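# Snap the folder clip's lever shut under its hook

## Task

Fully close the clip on the folder: swing the lever back across until it lies flat and is caught and held down by the small hook.

## Robot and tools

Robot and arms. Two arms stand at a table: left_arm on the +y side and right_arm on the -y side. These names do not refer to image sides. Each arm ends in a five-finger hand. right_arm has a right hand and left_arm has a mirrored left hand. A reference page titled FIVE-FINGER LEFT HAND can be shown with show_instructions. The measured bases sit at left_arm (+0.003, +0.225, 0) m and right_arm (-0.029, -0.358, 0) m, each turned only slightly about z. A camera stand is fixed behind the arms.

Frames. The scene frame has its origin at table-top height, halfway between the two nominal bases. +z points up and +x points out over the table. Every hand pose, Hand target and wrist-camera pose an arm reports is in that arm's own base frame. Fixed cameras and the table use the scene frame. The hand point rides 0.15 m out from the wrist flange and 0.05 m in front of the palm. Its +z runs along the straightened fingers, which reach 0.06 to 0.07 m past it. Its +y points out of the palm. On the right hand +x points away from the thumb; on the left hand it points toward the thumb. A wrist bracket on the little-finger side can strike objects.

The row. Every motion argument is built from rows of 28 numbers, each between -1 and 1. One row covers both arms, even when only one of them moves. The order is: left dx, dy, dz, rx, ry, rz; left little, ring, middle, index, thumb_bend, thumb_turn, force_limit, speed; then the same fourteen for the right arm. dx to rz are offsets, not poses. They are measured along that arm's base axes from its Hand target as it stood when the action or move began. 1.0 equals 0.6 m of travel or 180 degrees. rx, ry, rz together form one rotation vector, applied about the Hand target's position. Every row in a table counts from that same start, not from the row before it. All zeros asks the arm to go back to its current Hand target. The six finger numbers are absolute targets: +1 is open or straight and -1 is curled. For thumb_turn, -1 places the thumb in front of the palm, opposite the fingers. force_limit maps -1..+1 onto about 0..10 N at the fingertip, or 15 N for the thumb motors. speed rises from nearly zero at -1 to full speed at +0.48 and stays full above that. For a gentle grip, close at speed -0.94 or lower. To leave a hand unchanged, repeat the eight hand numbers you last sent for it. If you have not sent any yet, use its hand_measured followed by hand_force_limit and hand_speed. A closed hand can hold roughly 0.035 to 0.065 m thick objects, or handles down to about 0.025 m.

Tools.
execute_actions(actions, cameras): actions is a list of actions. Each action is a table of up to 15 rows, one per 1/30 s step. A shorter table keeps its last row for the remaining steps. An empty list returns camera images.
move(target, speed, blend, blocking, cameras): target is one row or a list of up to 15 rows. Every row in the list counts from the same Hand targets. The hand follows a straight path. speed is in m/s, from 0.002 to 4.3, default 0.25; turning rate is limited to twice that value in rad/s. blend, in metres, rounds the corners between listed targets, and 0 stops at each one. Paths last at most 10 s. The move does not avoid obstacles or the other arm. The result adds a move: line with done, off_target, moving, held or fault, plus limits such as paced or held.
wait(seconds 0 to 10), stop() to brake a running move, zoom_image(camera, region [x0,y0,x1,y1] in pixels, at most 504 by 504, on the newest image), and finished_scene(scene=1) to end the scene.
Cameras: cam_head_left, cam_head_right and cam_high at 896x504, and cam_left_wrist and cam_right_wrist at 672x504 (fisheye). A cameras value of ["all"] shows all of them and [] shows none.

Results. end_effector_position (m) and end_effector_quat_wxyz are in the arm's base frame. Hand target is the last commanded pose after clipping, and it is the base for the next offsets. hand_measured, hand_stopped_by (moving, target, force, stalled, fault) and hand_load_n (N, positive when the finger is pushed open) list the six motors in row order. Also reported: joint positions, joint velocities, joint torques, and motor temperatures.

Behaviour. The commanded orientation is clipped each step to within 40 degrees of the measured one. The hand often settles 1 to 3 cm short of its target, usually low, and this does not mean it touched anything. Sending zeros requests the target again, or you can add the missing distance as a further offset. An arm blocked by an object keeps pressing on it. To release, command a pose back past the hand point. A finger motor only starts when its target changes by at least 0.002. It then locks on reaching its target or on hitting force_limit.

Avoid: knocking anything off the table, striking fixed or heavy objects, fast impacts, and hard presses. Also avoid contact between the two arms, including one hand squeezing the other hand's fingers. Route paths around an arm's own base rather than close past it. Do not overload fingers. Do not hold stretched or straining poses for long: a motor that reaches 100 °C drops its arm (MOTOR HOT warns at 85 °C). Before finishing, the clip must stay closed with the robot released.

Each tool is called after "Request:" in YAML: its name, and indented under it one key for each argument.

Reference images:

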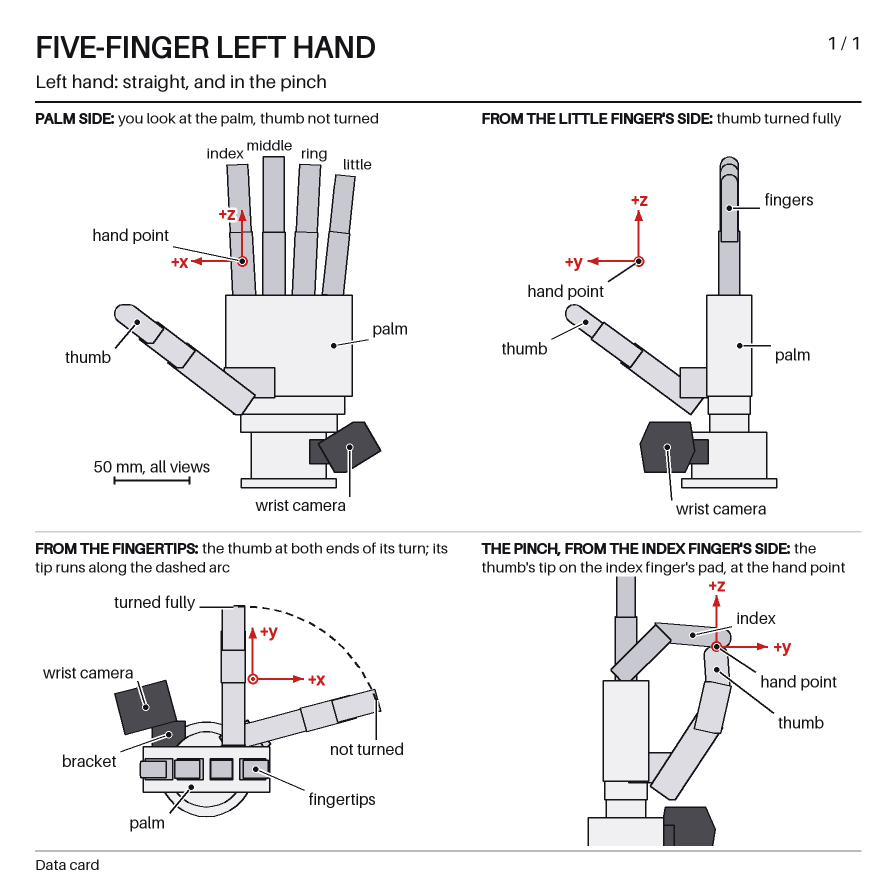

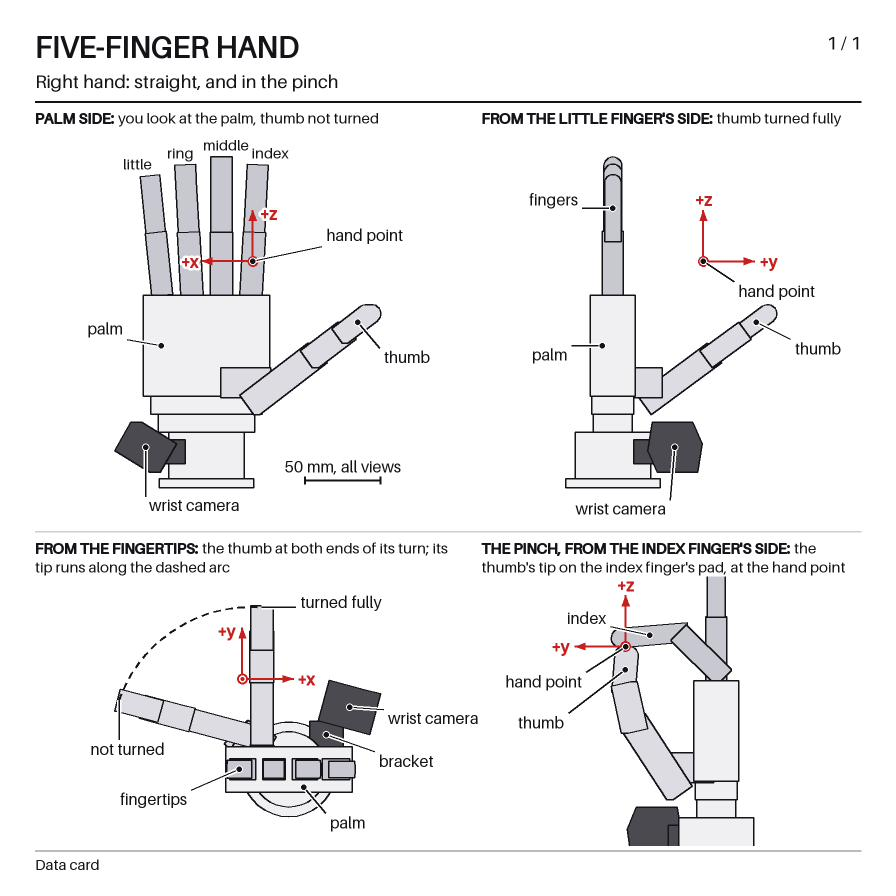

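## Session

Request:
execute_actions:
  actions: []

Scene clock: 0.00 s.
left_arm: end_effector_position=(+0.6601, -0.4963, +0.2526) hand_measured=(+1.000, +1.000, +1.000, +1.000, +1.000, +1.000) hand_load_n=(+0.0, +0.0, +0.0, +0.0, +0.0, +0.0) hand_stopped_by=(target, target, target, target, target, target) hand_force_limit=0.00 hand_speed=-0.80 end_effector_quat_wxyz=(+0.417, -0.397, +0.669, -0.470) | right_arm: end_effector_position=(+0.6408, -0.0643, +0.1528) hand_measured=(+1.000, +1.000, +1.000, +1.000, +1.000, +1.000) hand_load_n=(+0.0, +0.0, +0.0, +0.0, +0.5, +0.0) hand_stopped_by=(target, target, target, target, target, target) hand_force_limit=0.00 hand_speed=-0.80 end_effector_quat_wxyz=(+0.315, -0.102, +0.940, +0.086)
Joint positions: left_arm=[-0.705 1.908 1.667 0.013 -0.386 0.103] | right_arm=[-0.316 1.75 1.355 -0.631 -0.404 1.154]
Joint velocities: within noise
Joint torques (N m): no reading
Motor temperatures (°C): left_arm=[31 26 27 26 27 26] | right_arm=[24 30 27 27 27 25]
Heat: left arm: hottest waist 31 °C; right arm: hottest shoulder 30 °C.
Hand target: left_arm +0.6648, -0.5002, +0.2842; +0.423, -0.394, +0.653, -0.489 | right_arm +0.6479, -0.0667, +0.1616; +0.324, -0.104, +0.937, +0.082

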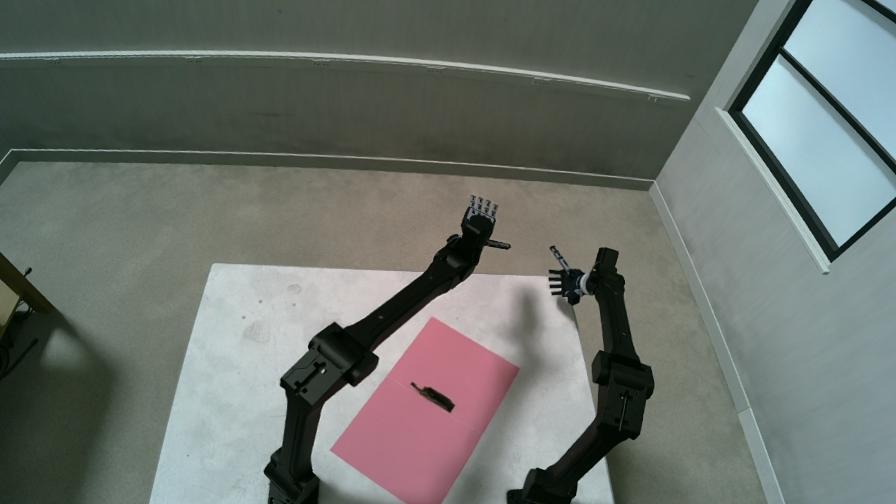

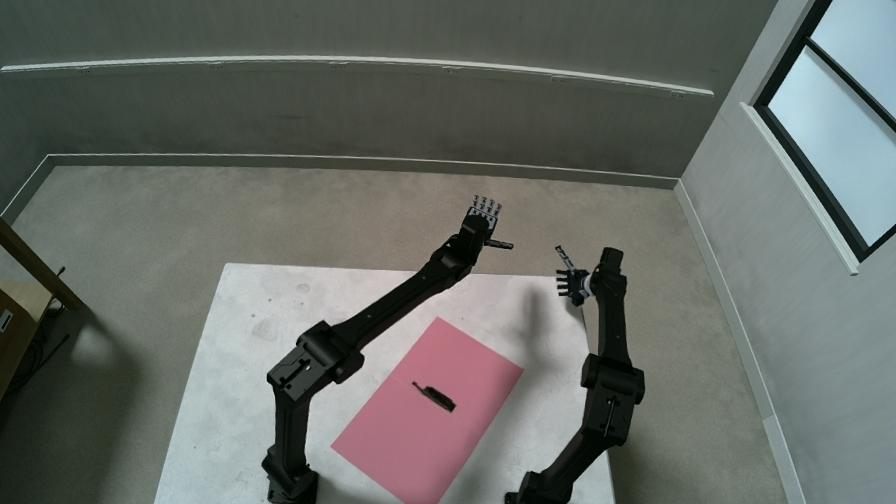

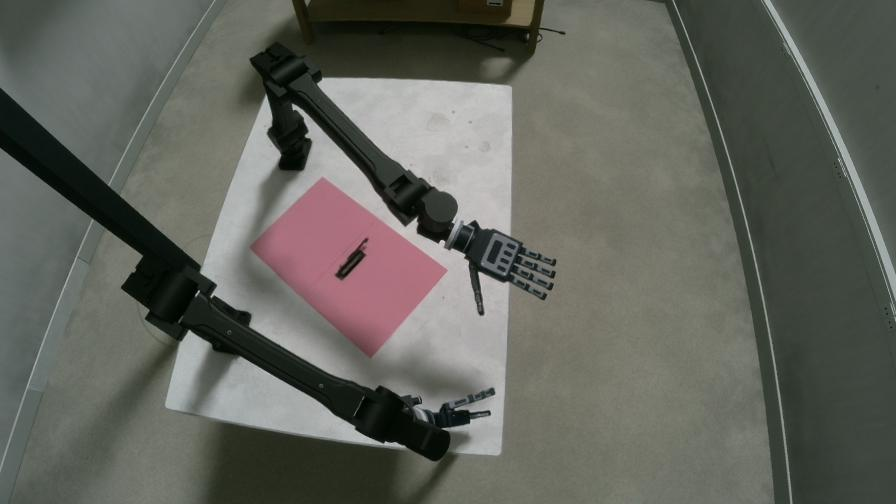

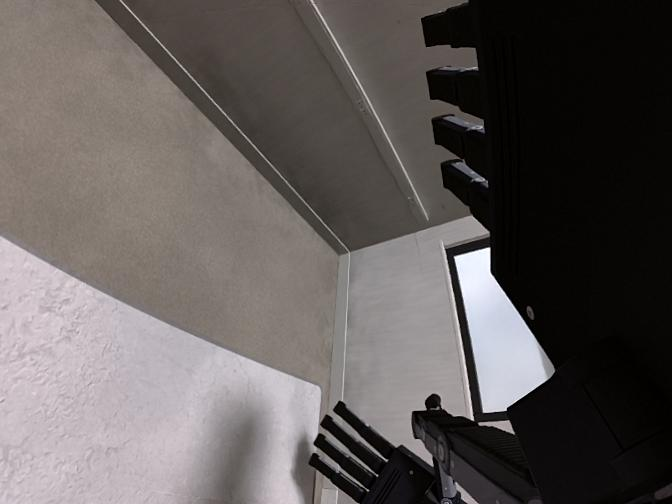

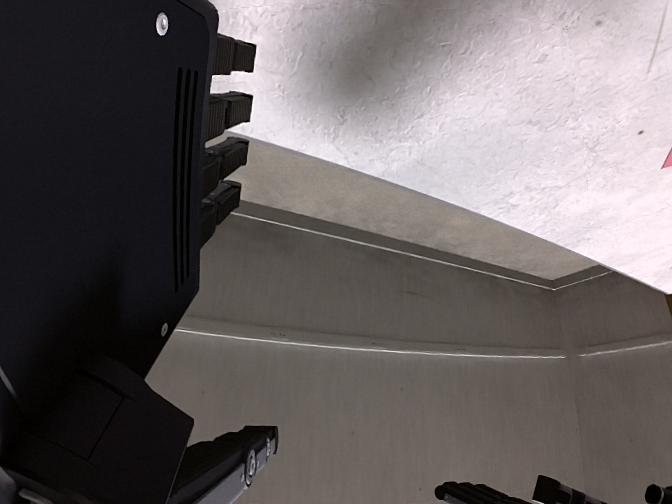

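Request:
zoom_image:
  camera: "cam_high"
  region: [310, 220, 410, 290]

Request:
zoom_image:
  camera: "cam_head_left"
  region: [390, 360, 480, 430]

Request:
zoom_image:
  camera: "cam_head_right"
  region: [390, 360, 480, 430]

Scaled by 5.040 from the camera's 896x504 image, which has a finer 1280x720 frame.

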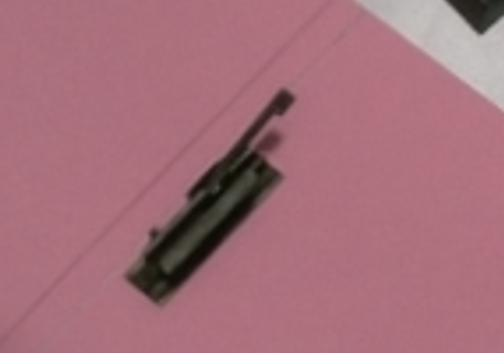

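Scaled by 5.600 from the camera's 896x504 image, which has a finer 1280x720 frame.

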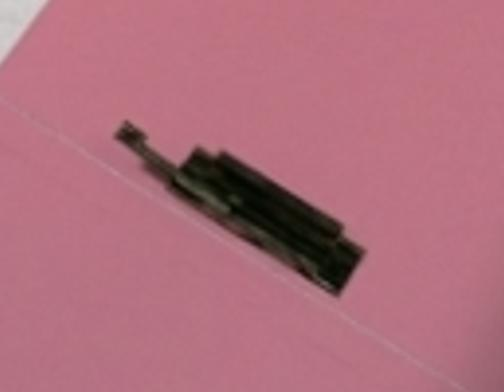

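Scaled by 5.600 from the camera's 896x504 image, which has a finer 1280x720 frame.

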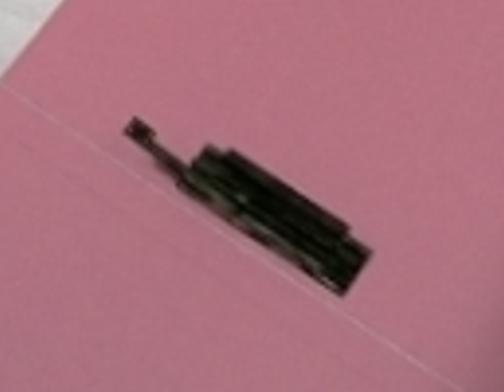

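Request:
move:
  target: [-0.44, 1.0, 0.11, 0, 0, 0.28, 1, 1, 1, 1, 1, 1, 0, -0.8, 0, 0, 0, 0, 0, 0, 1, 1, 1, 1, 1, 1, 0, -0.8]
  speed: 0.35
  cameras: ["cam_high", "cam_left_wrist"]

Scene clock: 41.67 s.
left_arm: end_effector_position=(+0.4036, +0.0949, +0.3463) hand_measured=(+1.000, +1.000, +1.000, +1.000, +1.000, +1.000) hand_load_n=(+0.0, +0.0, +0.0, +0.0, +0.0, +0.0) hand_stopped_by=(target, target, target, target, target, target) hand_force_limit=0.00 hand_speed=-0.80 end_effector_quat_wxyz=(+0.588, -0.636, +0.421, -0.269) | right_arm: end_effector_position=(+0.6408, -0.0643, +0.1528) hand_measured=(+1.000, +1.000, +1.000, +1.000, +1.000, +1.000) hand_load_n=(+0.0, +0.0, +0.0, +0.0, +0.0, +0.0) hand_stopped_by=(target, target, target, target, target, target) hand_force_limit=0.00 hand_speed=-0.80 end_effector_quat_wxyz=(+0.315, -0.102, +0.940, +0.086)
Joint positions: left_arm=[0.073 0.731 0.787 -0.242 -0.477 0.069] | right_arm=[-0.316 1.75 1.355 -0.631 -0.404 1.154]
Joint torques (N m): left_arm=[0.32 -2.84 9.52 1.47 0 0.15] | right_arm=[0.15 -16.44 8.14 1.48 -0.36 -0.01]
Motor temperatures (°C): left_arm=[31 28 37 27 26 25] | right_arm=[24 31 34 27 27 25]
Heat: left arm: hottest elbow 37 °C; right arm: hottest elbow 34 °C.
Hand target: left_arm +0.4008, +0.0997, +0.3500; +0.591, -0.635, +0.423, -0.262 | right_arm +0.6479, -0.0667, +0.1616; +0.324, -0.104, +0.937, +0.082
Off the commanded pose: left_arm 0.007 m, 1 deg | right_arm 0.012 m, 1 deg.
move: off_target (right_arm)
camera_calibration:
cam_left_wrist: T_world_to_cam=[[0.353712, -0.280734, 0.892231, -0.423008], [-0.0793533, -0.959464, -0.270429, 0.215316], [0.931982, 0.0248527, -0.361651, -0.139074], [0, 0, 0, 1]] pos_world=[0.296323, 0.091292, 0.385353]
Images, in order (width x height): cam_high 896x504, cam_left_wrist 672x504.

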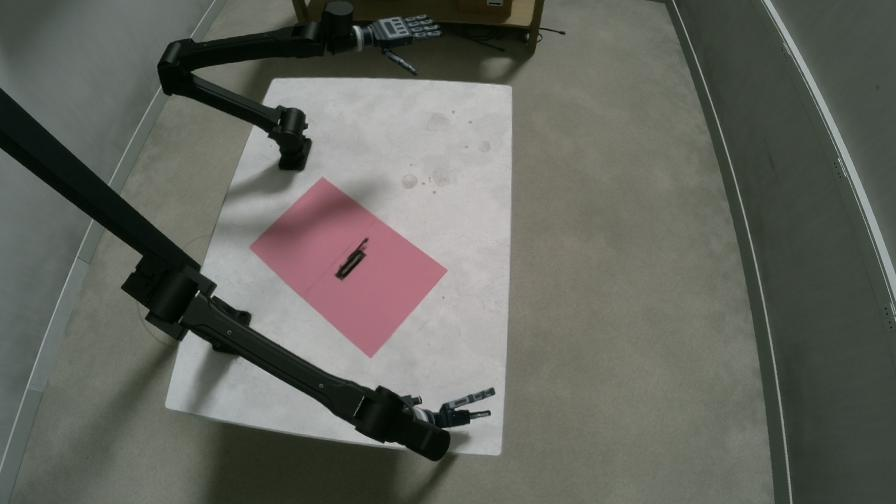

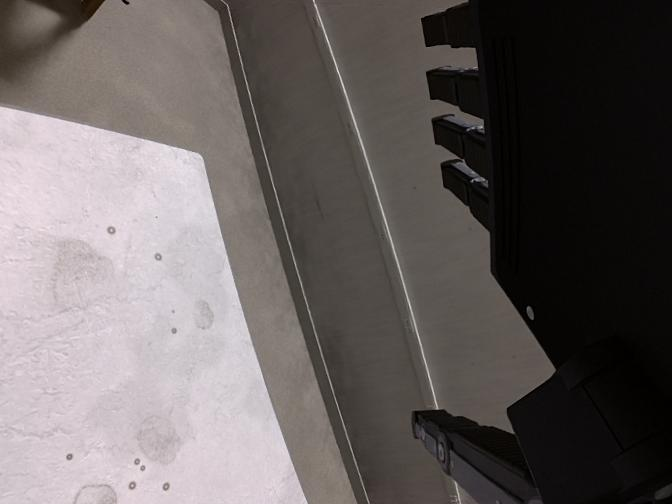

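Request:
zoom_image:
  camera: "cam_high"
  region: [325, 230, 381, 286]

Scaled by 9.000 from the camera's 896x504 image, which has a finer 1280x720 frame.

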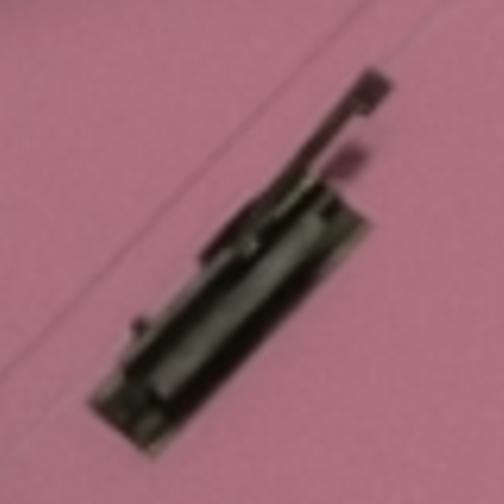

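Request:
move:
  target: [0, 0, 0, 0, 0, 0, 1, 1, 1, 1, 1, 1, 0, -0.8, -0.398, 0.477, 0.1, -0.273, 0.011, 0.710, 1, 1, 1, 1, 1, 1, 0, -0.8]
  speed: 0.35
  cameras: ["all"]

Scene clock: 71.37 s.
left_arm: end_effector_position=(+0.4036, +0.0949, +0.3462) hand_measured=(+1.000, +1.000, +1.000, +1.000, +1.000, +1.000) hand_load_n=(+0.0, +0.0, +0.0, +0.0, +0.0, +0.0) hand_stopped_by=(target, target, target, target, target, target) hand_force_limit=0.00 hand_speed=-0.80 end_effector_quat_wxyz=(+0.588, -0.636, +0.421, -0.269) | right_arm: end_effector_position=(+0.3982, +0.2159, +0.2118) hand_measured=(+1.000, +1.000, +1.000, +1.000, +1.000, +1.000) hand_load_n=(+0.0, +0.0, +0.0, -0.5, -0.5, +0.0) hand_stopped_by=(target, target, target, target, target, target) hand_force_limit=0.00 hand_speed=-0.80 end_effector_quat_wxyz=(+0.007, +0.957, -0.289, -0.010)
Joint positions: left_arm=[0.073 0.731 0.787 -0.242 -0.477 0.069] | right_arm=[0.498 1.721 1.678 -1.552 -0.005 -0.486]
Joint torques (N m): left_arm=[0.26 -3.14 9.16 1.29 -0.02 0.13] | right_arm=[-0.44 -15.27 9.76 -0.06 0.09 -0.15]
Motor temperatures (°C): left_arm=[30 28 42 26 26 25] | right_arm=[24 32 36 27 26 25]
Heat: left arm: hottest elbow 42 °C; right arm: hottest elbow 36 °C.
Hand target: left_arm +0.4008, +0.0997, +0.3499; +0.591, -0.635, +0.423, -0.262 | right_arm +0.4091, +0.2196, +0.2216; -0.001, +0.958, -0.285, -0.001
Off the commanded pose: left_arm 0.007 m, 1 deg | right_arm 0.015 m, 2 deg.
move: off_target (right_arm)
camera_calibration:
cam_left_wrist: T_world_to_cam=[[0.354082, -0.281094, 0.891971, -0.422896], [-0.0799054, -0.959366, -0.270613, 0.215516], [0.931795, 0.0245457, -0.362155, -0.138832], [0, 0, 0, 1]] pos_world=[0.296324, 0.0912927, 0.385254]
cam_right_wrist: T_world_to_cam=[[-0.336166, -0.940468, 0.0501223, 0.326047], [-0.808619, 0.315502, 0.496582, 0.152198], [-0.482833, 0.126404, -0.866542, 0.460645], [0, 0, 0, 1]] pos_world=[0.45509, 0.20039, 0.307247]

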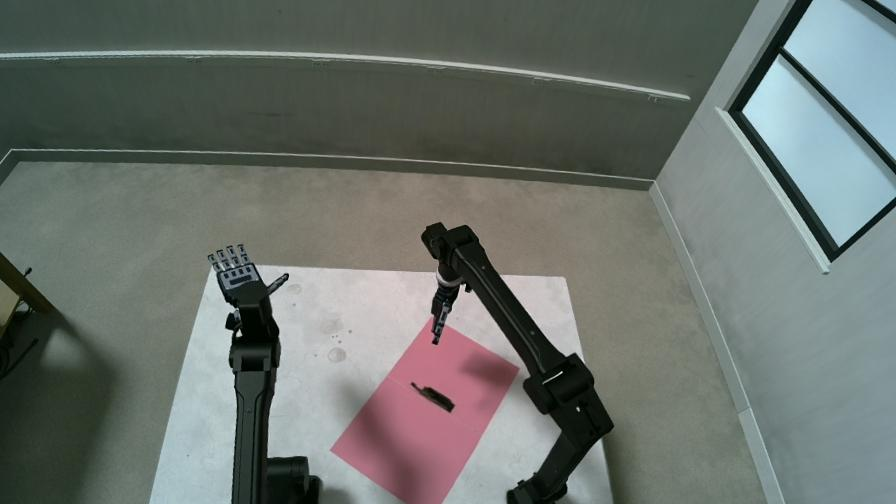

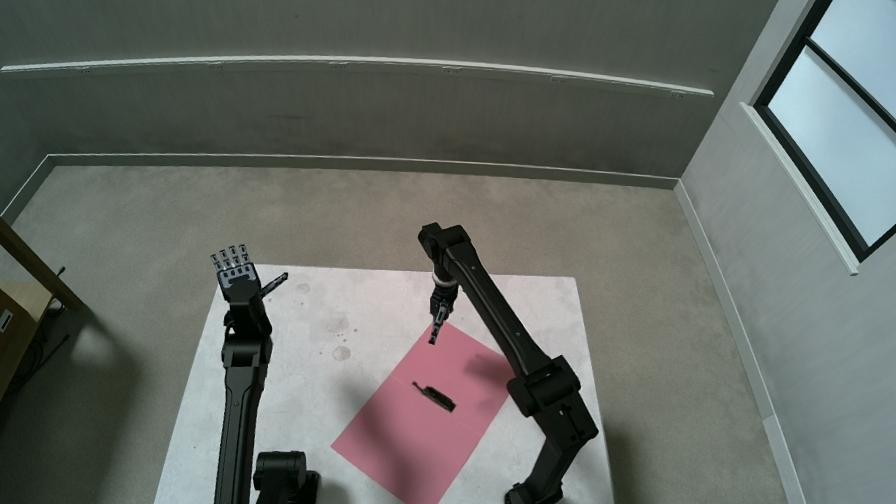

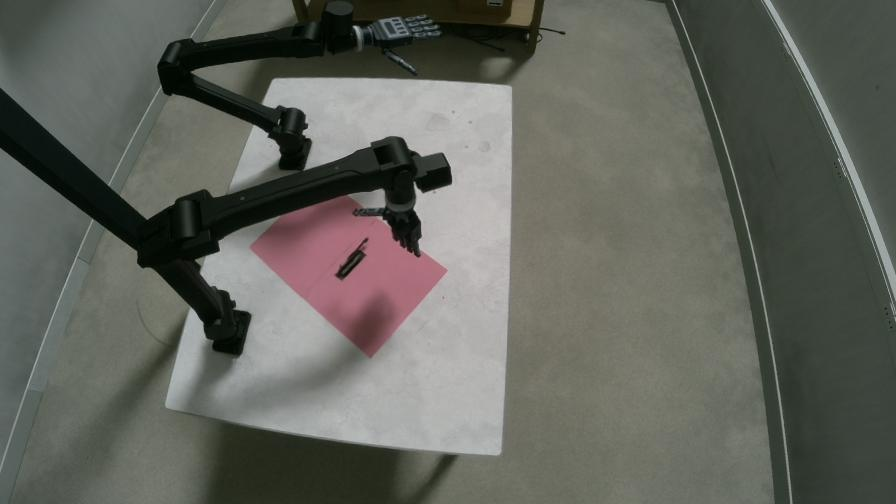

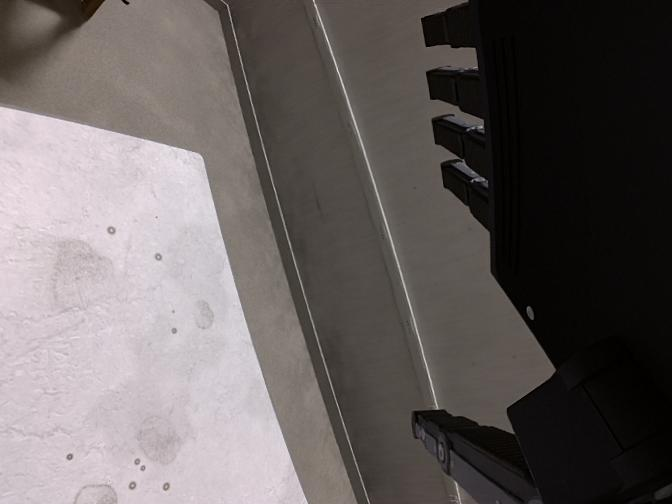

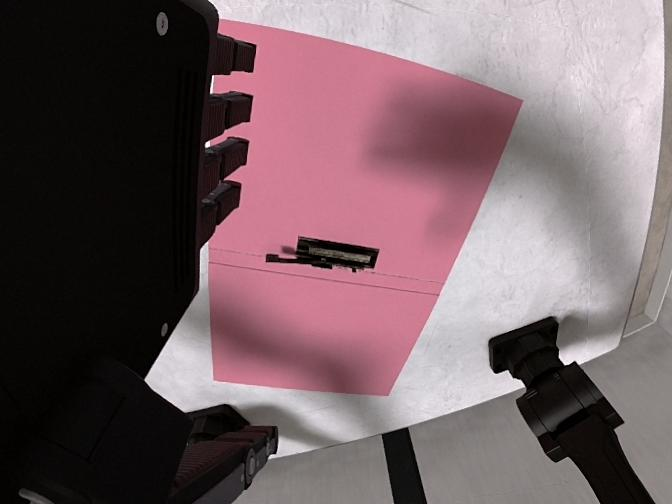

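Request:
zoom_image:
  camera: "cam_right_wrist"
  region: [250, 220, 390, 290]

Scaled by 3.600 from the camera's 672x504 image, which has a finer 960x720 frame.

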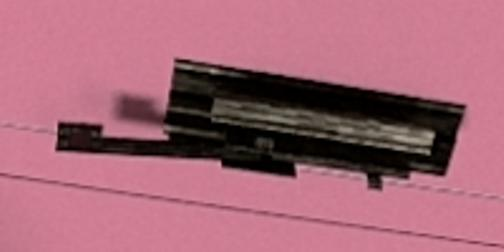

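Request:
move:
  target: [-0.209, -0.300, -0.40, -0.0543, 0.0272, -0.4794, 1, 1, 1, 1, 1, 1, 0, -0.8, 0, 0, 0, 0, 0, 0, 1, 1, 1, 1, 1, 1, 0, -0.8]
  speed: 0.25
  cameras: ["cam_left_wrist", "cam_high"]

Scene clock: 177.63 s.
left_arm: end_effector_position=(+0.2670, -0.0814, +0.1017) hand_measured=(+1.000, +1.000, +1.000, +1.000, +1.000, +1.000) hand_load_n=(+0.0, +0.0, +0.0, +0.0, +0.0, -0.5) hand_stopped_by=(target, target, target, target, target, target) hand_force_limit=0.00 hand_speed=-0.80 end_effector_quat_wxyz=(+0.181, -0.241, +0.739, -0.602) | right_arm: end_effector_position=(+0.3983, +0.2159, +0.2118) hand_measured=(+1.000, +1.000, +1.000, +1.000, +1.000, +1.000) hand_load_n=(+0.0, +0.0, +0.0, +0.0, +0.0, +0.0) hand_stopped_by=(target, target, target, target, target, target) hand_force_limit=0.00 hand_speed=-0.80 end_effector_quat_wxyz=(+0.007, +0.957, -0.289, -0.010)
Joint positions: left_arm=[0.409 0.916 0.312 -0.224 1.282 0.784] | right_arm=[0.498 1.721 1.678 -1.552 -0.005 -0.487]
Joint torques (N m): left_arm=[-1.79 -0.56 8.81 0.66 0.82 0.09] | right_arm=[-1.2 -14.39 9.36 0.1 0.07 -0.17]
Heat: left arm: hottest elbow 46 °C; right arm: hottest elbow 37 °C.
Hand target: left_arm +0.2755, -0.0803, +0.1100; +0.185, -0.228, +0.743, -0.602 | right_arm +0.4091, +0.2196, +0.2216; -0.001, +0.958, -0.286, -0.001
Off the commanded pose: left_arm 0.012 m, 2 deg | right_arm 0.015 m, 2 deg.
move: off_target (left_arm, right_arm)
camera_calibration:
cam_left_wrist: T_world_to_cam=[[-0.0944824, -0.315879, 0.944083, -0.0943879], [-0.994542, -0.0122213, -0.103621, 0.273586], [0.0442698, -0.948721, -0.313001, 0.0570741], [0, 0, 0, 1]] pos_world=[0.260648, 0.0276757, 0.135324]
Images, in order (width x height): cam_high 896x504, cam_left_wrist 672x504.

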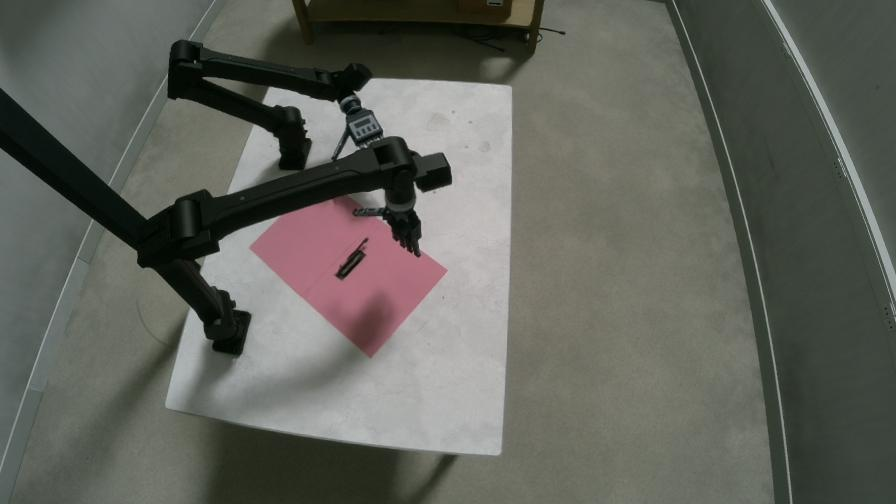

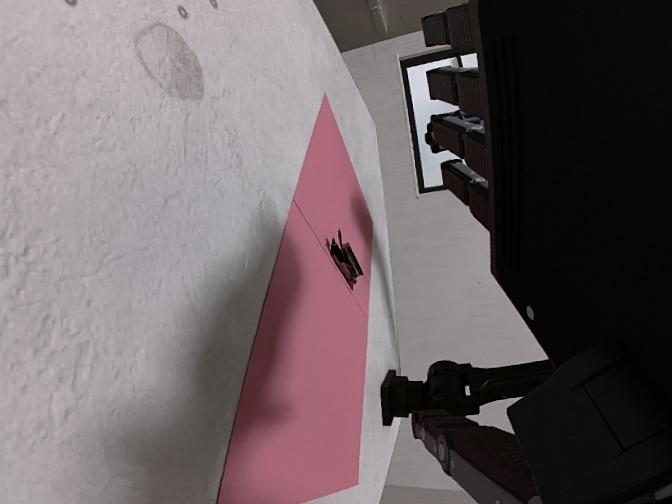

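Request:
zoom_image:
  camera: "cam_left_wrist"
  region: [310, 215, 380, 305]

Scaled by 5.600 from the camera's 672x504 image, which has a finer 960x720 frame.

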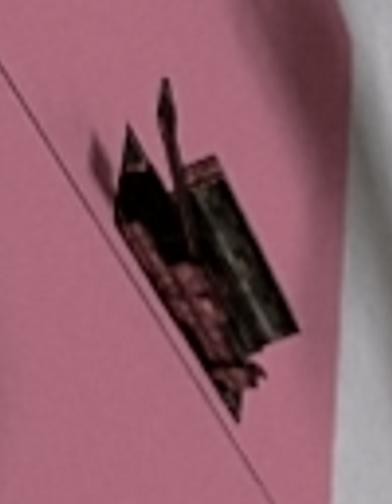

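Request:
move:
  target: [0, 0.07, 0, 0, 0, 0, 1, 1, 1, 1, 1, 1, 0, -0.8, -0.0985, 0.2223, -0.2193, 0, 0, 0.0167, -0.2, -0.2, -0.2, 0, 1, 1, 0, 0]
  speed: 0.15
  cameras: ["all"]

Scene clock: 253.13 s.
left_arm: end_effector_position=(+0.2595, -0.0505, +0.0978) hand_measured=(+1.000, +1.000, +1.000, +1.000, +1.000, +1.000) hand_load_n=(+0.0, +0.0, +0.0, +0.0, +0.0, -0.5) hand_stopped_by=(target, target, target, target, target, target) hand_force_limit=0.00 hand_speed=-0.80 end_effector_quat_wxyz=(+0.168, -0.239, +0.741, -0.605) | right_arm: end_effector_position=(+0.3491, +0.3502, +0.0948) hand_measured=(-0.200, -0.200, -0.200, +0.000, +1.000, +1.000) hand_load_n=(+0.0, +0.0, +0.5, +0.0, +0.0, +0.0) hand_stopped_by=(target, target, target, target, target, target) hand_force_limit=0.00 hand_speed=0.00 end_effector_quat_wxyz=(-0.001, +0.966, -0.257, -0.001)
Joint positions: left_arm=[0.55 1.085 0.447 -0.789 1.355 1.382] | right_arm=[0.761 1.86 1.565 -1.275 -0.004 -0.289]
Joint torques (N m): left_arm=[-0.09 -2.73 9.57 0.08 0.98 0.13] | right_arm=[-0.03 -16.26 6.46 0.88 0.09 0.07]
Motor temperatures (°C): left_arm=[30 26 47 26 27 25] | right_arm=[24 34 38 27 26 25]
Heat: left arm: hottest elbow 47 °C; right arm: hottest elbow 38 °C.
Hand target: left_arm +0.2755, -0.0383, +0.1100; +0.184, -0.228, +0.743, -0.602 | right_arm +0.3503, +0.3529, +0.0900; -0.001, +0.966, -0.260, +0.000
Off the commanded pose: left_arm 0.024 m, 2 deg | right_arm 0.006 m, 0 deg.
move: off_target (left_arm)
camera_calibration:
cam_left_wrist: T_world_to_cam=[[-0.086721, -0.306548, 0.947896, -0.0835862], [-0.996047, 0.00833136, -0.0884319, 0.266052], [0.0192114, -0.951819, -0.306059, 0.0910177], [0, 0, 0, 1]] pos_world=[0.256004, 0.0587926, 0.130615]
cam_right_wrist: T_world_to_cam=[[-0.273532, -0.961339, 0.0317346, 0.428828], [-0.838405, 0.254465, 0.482, 0.161371], [-0.471441, 0.105236, -0.875596, 0.322772], [0, 0, 0, 1]] pos_world=[0.40476, 0.337219, 0.191229]

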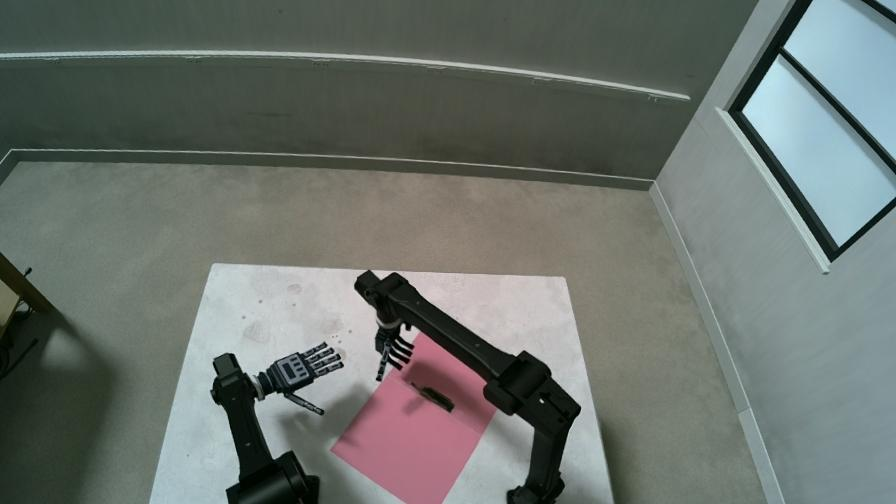

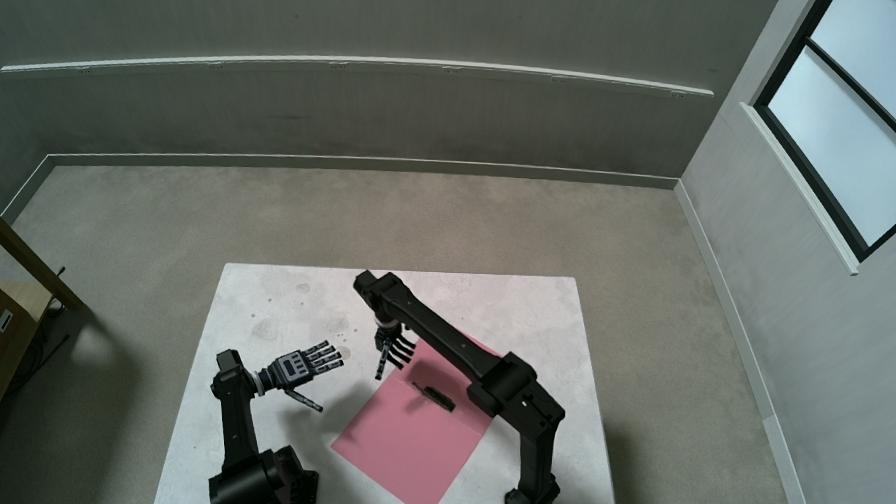

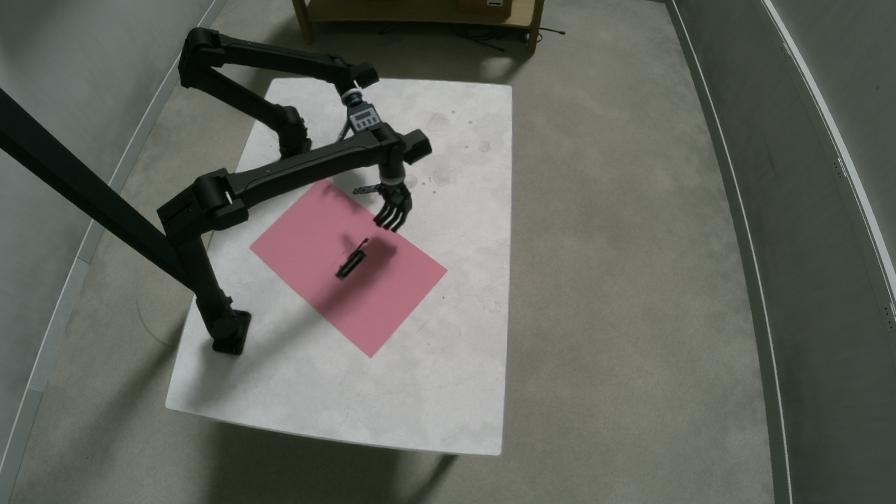

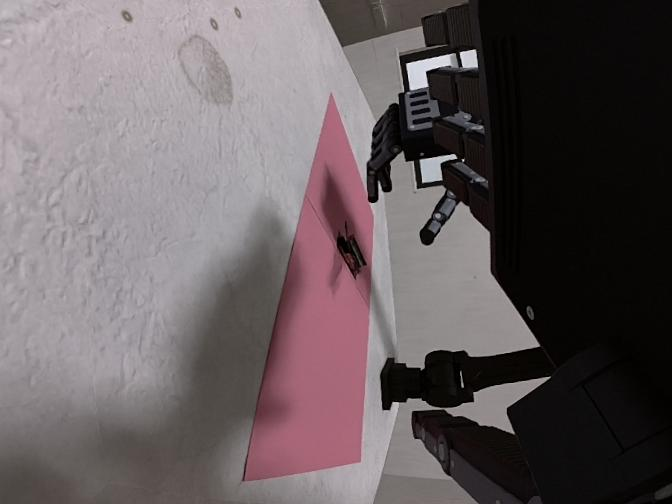

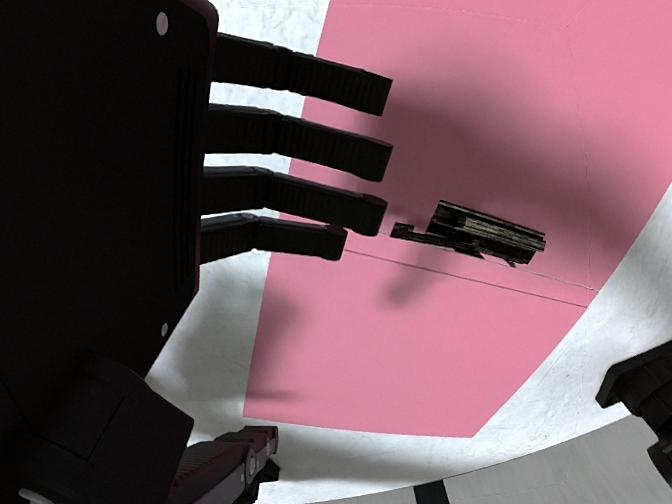

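Request:
zoom_image:
  camera: "cam_right_wrist"
  region: [320, 190, 560, 280]

Request:
zoom_image:
  camera: "cam_left_wrist"
  region: [320, 150, 440, 290]

Scaled by 2.100 from the camera's 672x504 image, which has a finer 960x720 frame.

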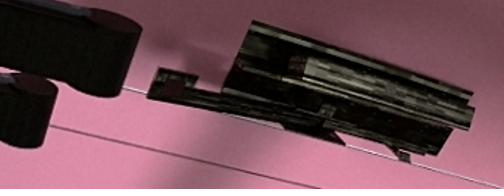

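Scaled by 3.600 from the camera's 672x504 image, which has a finer 960x720 frame.

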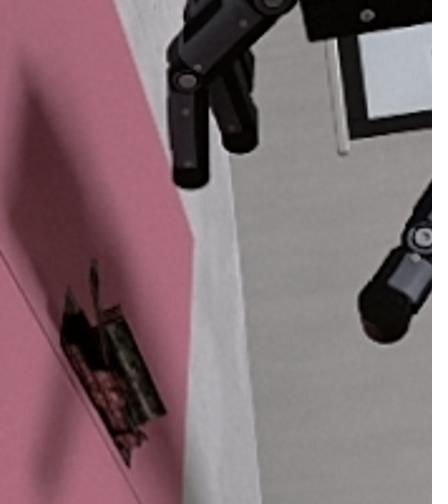

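Request:
move:
  target: [0, 0, 0, 0, 0, 0, 1, 1, 1, 1, 1, 1, 0, -0.8, -0.0125, -0.004, -0.083, 0, 0, -0.008, -0.35, -0.35, -0.35, 0, 1, 1, 0, 0]
  speed: 0.08
  cameras: ["cam_left_wrist", "cam_right_wrist"]

Request:
zoom_image:
  camera: "cam_right_wrist"
  region: [320, 190, 560, 280]

Request:
zoom_image:
  camera: "cam_left_wrist"
  region: [320, 150, 440, 290]

Scene clock: 285.03 s.
left_arm: end_effector_position=(+0.2596, -0.0505, +0.0976) hand_measured=(+1.000, +1.000, +1.000, +1.000, +1.000, +1.000) hand_load_n=(+0.0, +0.0, +0.0, +0.0, +0.0, +0.0) hand_stopped_by=(target, target, target, target, target, target) hand_force_limit=0.00 hand_speed=-0.80 end_effector_quat_wxyz=(+0.168, -0.238, +0.741, -0.605) | right_arm: end_effector_position=(+0.3438, +0.3477, +0.0465) hand_measured=(-0.350, -0.350, -0.350, +0.000, +1.000, +1.000) hand_load_n=(+0.0, +0.5, +0.0, +0.0, +0.0, +0.0) hand_stopped_by=(target, target, target, target, target, target) hand_force_limit=0.00 hand_speed=0.00 end_effector_quat_wxyz=(-0.003, +0.963, -0.271, +0.000)
Joint positions: left_arm=[0.55 1.086 0.447 -0.789 1.356 1.386] | right_arm=[0.761 1.887 1.471 -1.15 -0.004 -0.261]
Joint torques (N m): left_arm=[1.03 -2.55 9.42 0.1 1.05 0.12] | right_arm=[0.26 -16.79 5.9 0.73 0.04 0.07]
Heat: left arm: hottest elbow 47 °C; right arm: hottest shoulder 36 °C.
Hand target: left_arm +0.2755, -0.0383, +0.1100; +0.184, -0.228, +0.743, -0.602 | right_arm +0.3427, +0.3505, +0.0402; -0.001, +0.962, -0.273, +0.000
Off the commanded pose: left_arm 0.024 m, 2 deg | right_arm 0.007 m, 0 deg.
move: off_target (left_arm)
camera_calibration:
cam_left_wrist: T_world_to_cam=[[-0.0885811, -0.307197, 0.947514, -0.0828883], [-0.995886, 0.00909507, -0.0901545, 0.266281], [0.0190775, -0.951602, -0.306739, 0.0911907], [0, 0, 0, 1]] pos_world=[0.256104, 0.0588924, 0.130516]
cam_right_wrist: T_world_to_cam=[[-0.3007, -0.953302, 0.0281968, 0.433337], [-0.832318, 0.276743, 0.480271, 0.171175], [-0.465647, 0.120949, -0.876667, 0.270863], [0, 0, 0, 1]] pos_world=[0.398903, 0.332969, 0.143028]
Images, in order (width x height): cam_left_wrist 672x504, cam_right_wrist 672x504.

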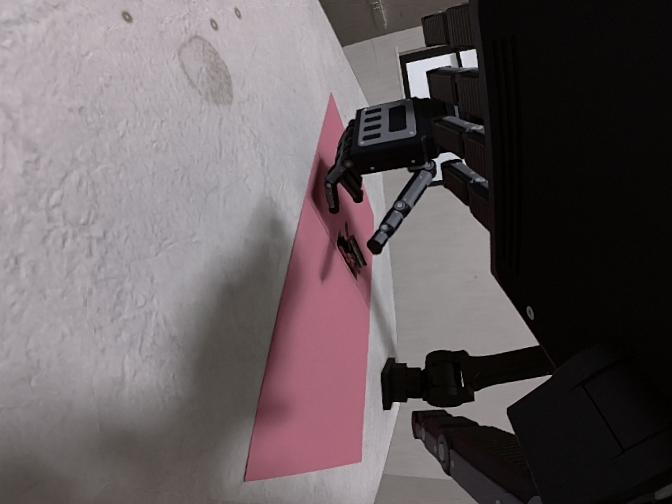

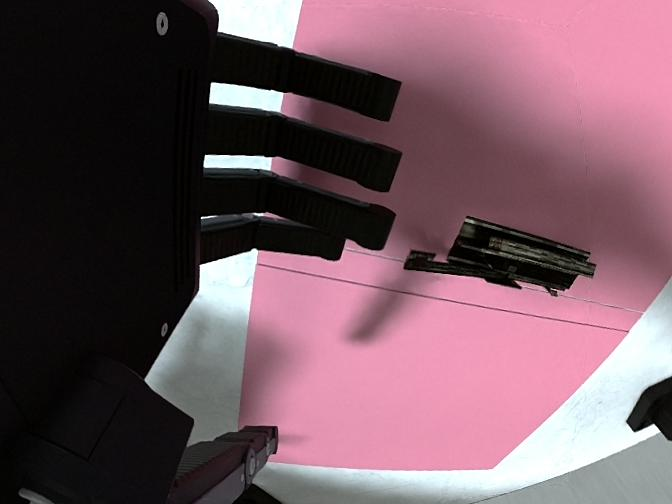

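Scaled by 2.100 from the camera's 672x504 image, which has a finer 960x720 frame.

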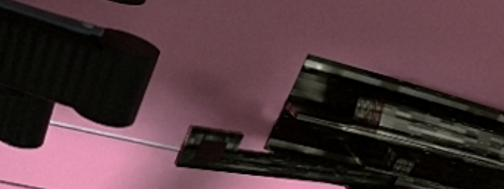

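Scaled by 3.600 from the camera's 672x504 image, which has a finer 960x720 frame.

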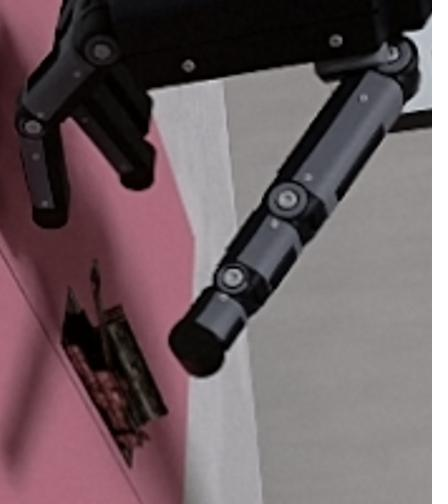

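Request:
move:
  target: [0, 0, 0, 0, 0, 0, 1, 1, 1, 1, 1, 1, 0, -0.8, 0.001, 0.001, -0.0267, 0, 0, 0, -0.35, -0.35, -0.35, 0, 1, 1, 0, 0]
  speed: 0.04
  cameras: ["cam_left_wrist", "cam_right_wrist"]

Request:
zoom_image:
  camera: "cam_left_wrist"
  region: [300, 170, 400, 290]

Request:
zoom_image:
  camera: "cam_right_wrist"
  region: [320, 190, 560, 310]

Scene clock: 300.87 s.
left_arm: end_effector_position=(+0.2596, -0.0505, +0.0976) hand_measured=(+1.000, +1.000, +1.000, +1.000, +1.000, +1.000) hand_load_n=(+0.0, +0.0, +0.0, +0.0, +0.0, +0.0) hand_stopped_by=(target, target, target, target, target, target) hand_force_limit=0.00 hand_speed=-0.80 end_effector_quat_wxyz=(+0.168, -0.238, +0.741, -0.605) | right_arm: end_effector_position=(+0.3448, +0.3487, +0.0327) hand_measured=(-0.350, -0.350, -0.350, +0.000, +1.000, +1.000) hand_load_n=(+0.0, +0.5, +0.5, -3.0, -0.5, +0.0) hand_stopped_by=(target, target, target, target, target, target) hand_force_limit=0.00 hand_speed=0.00 end_effector_quat_wxyz=(-0.005, +0.963, -0.271, +0.000)
Joint positions: left_arm=[0.55 1.086 0.447 -0.789 1.356 1.386] | right_arm=[0.761 1.903 1.457 -1.116 -0.004 -0.261]
Joint torques (N m): left_arm=[0.44 -3.37 9.36 0.38 0.98 0.17] | right_arm=[0.44 -16.03 5.82 0.8 0.1 0.07]
Heat: left arm: hottest elbow 47 °C; right arm: hottest shoulder 35 °C.
Hand target: left_arm +0.2755, -0.0383, +0.1100; +0.184, -0.228, +0.743, -0.602 | right_arm +0.3433, +0.3510, +0.0243; -0.001, +0.962, -0.273, +0.000
Off the commanded pose: left_arm 0.024 m, 2 deg | right_arm 0.009 m, 0 deg.
move: off_target (left_arm)
camera_calibration:
cam_left_wrist: T_world_to_cam=[[-0.0885811, -0.307197, 0.947514, -0.0828883], [-0.995886, 0.00909507, -0.0901545, 0.266281], [0.0190775, -0.951602, -0.306739, 0.0911907], [0, 0, 0, 1]] pos_world=[0.256104, 0.0588924, 0.130516]
cam_right_wrist: T_world_to_cam=[[-0.301107, -0.953249, 0.0255343, 0.435095], [-0.833269, 0.27604, 0.479026, 0.178875], [-0.463679, 0.122961, -0.877429, 0.257825], [0, 0, 0, 1]] pos_world=[0.399609, 0.333674, 0.129427]
Images, in order (width x height): cam_left_wrist 672x504, cam_right_wrist 672x504.

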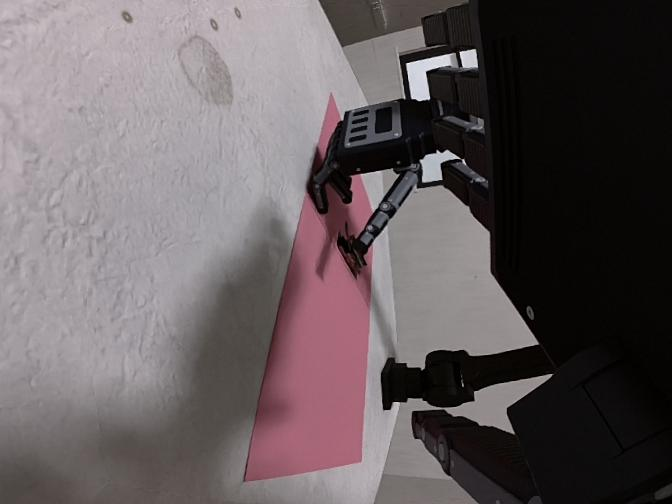

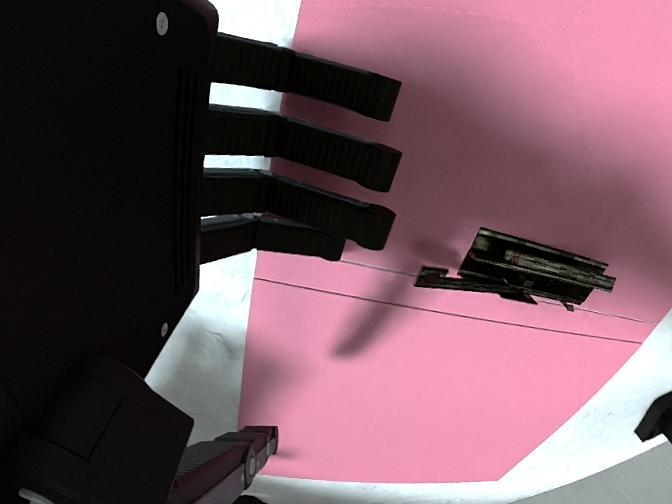

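Scaled by 4.200 from the camera's 672x504 image, which has a finer 960x720 frame.

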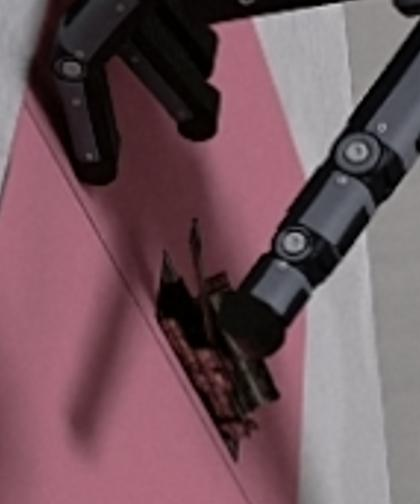

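Scaled by 2.100 from the camera's 672x504 image, which has a finer 960x720 frame.

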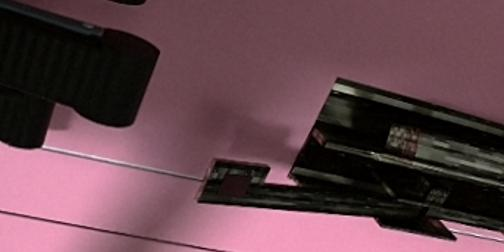

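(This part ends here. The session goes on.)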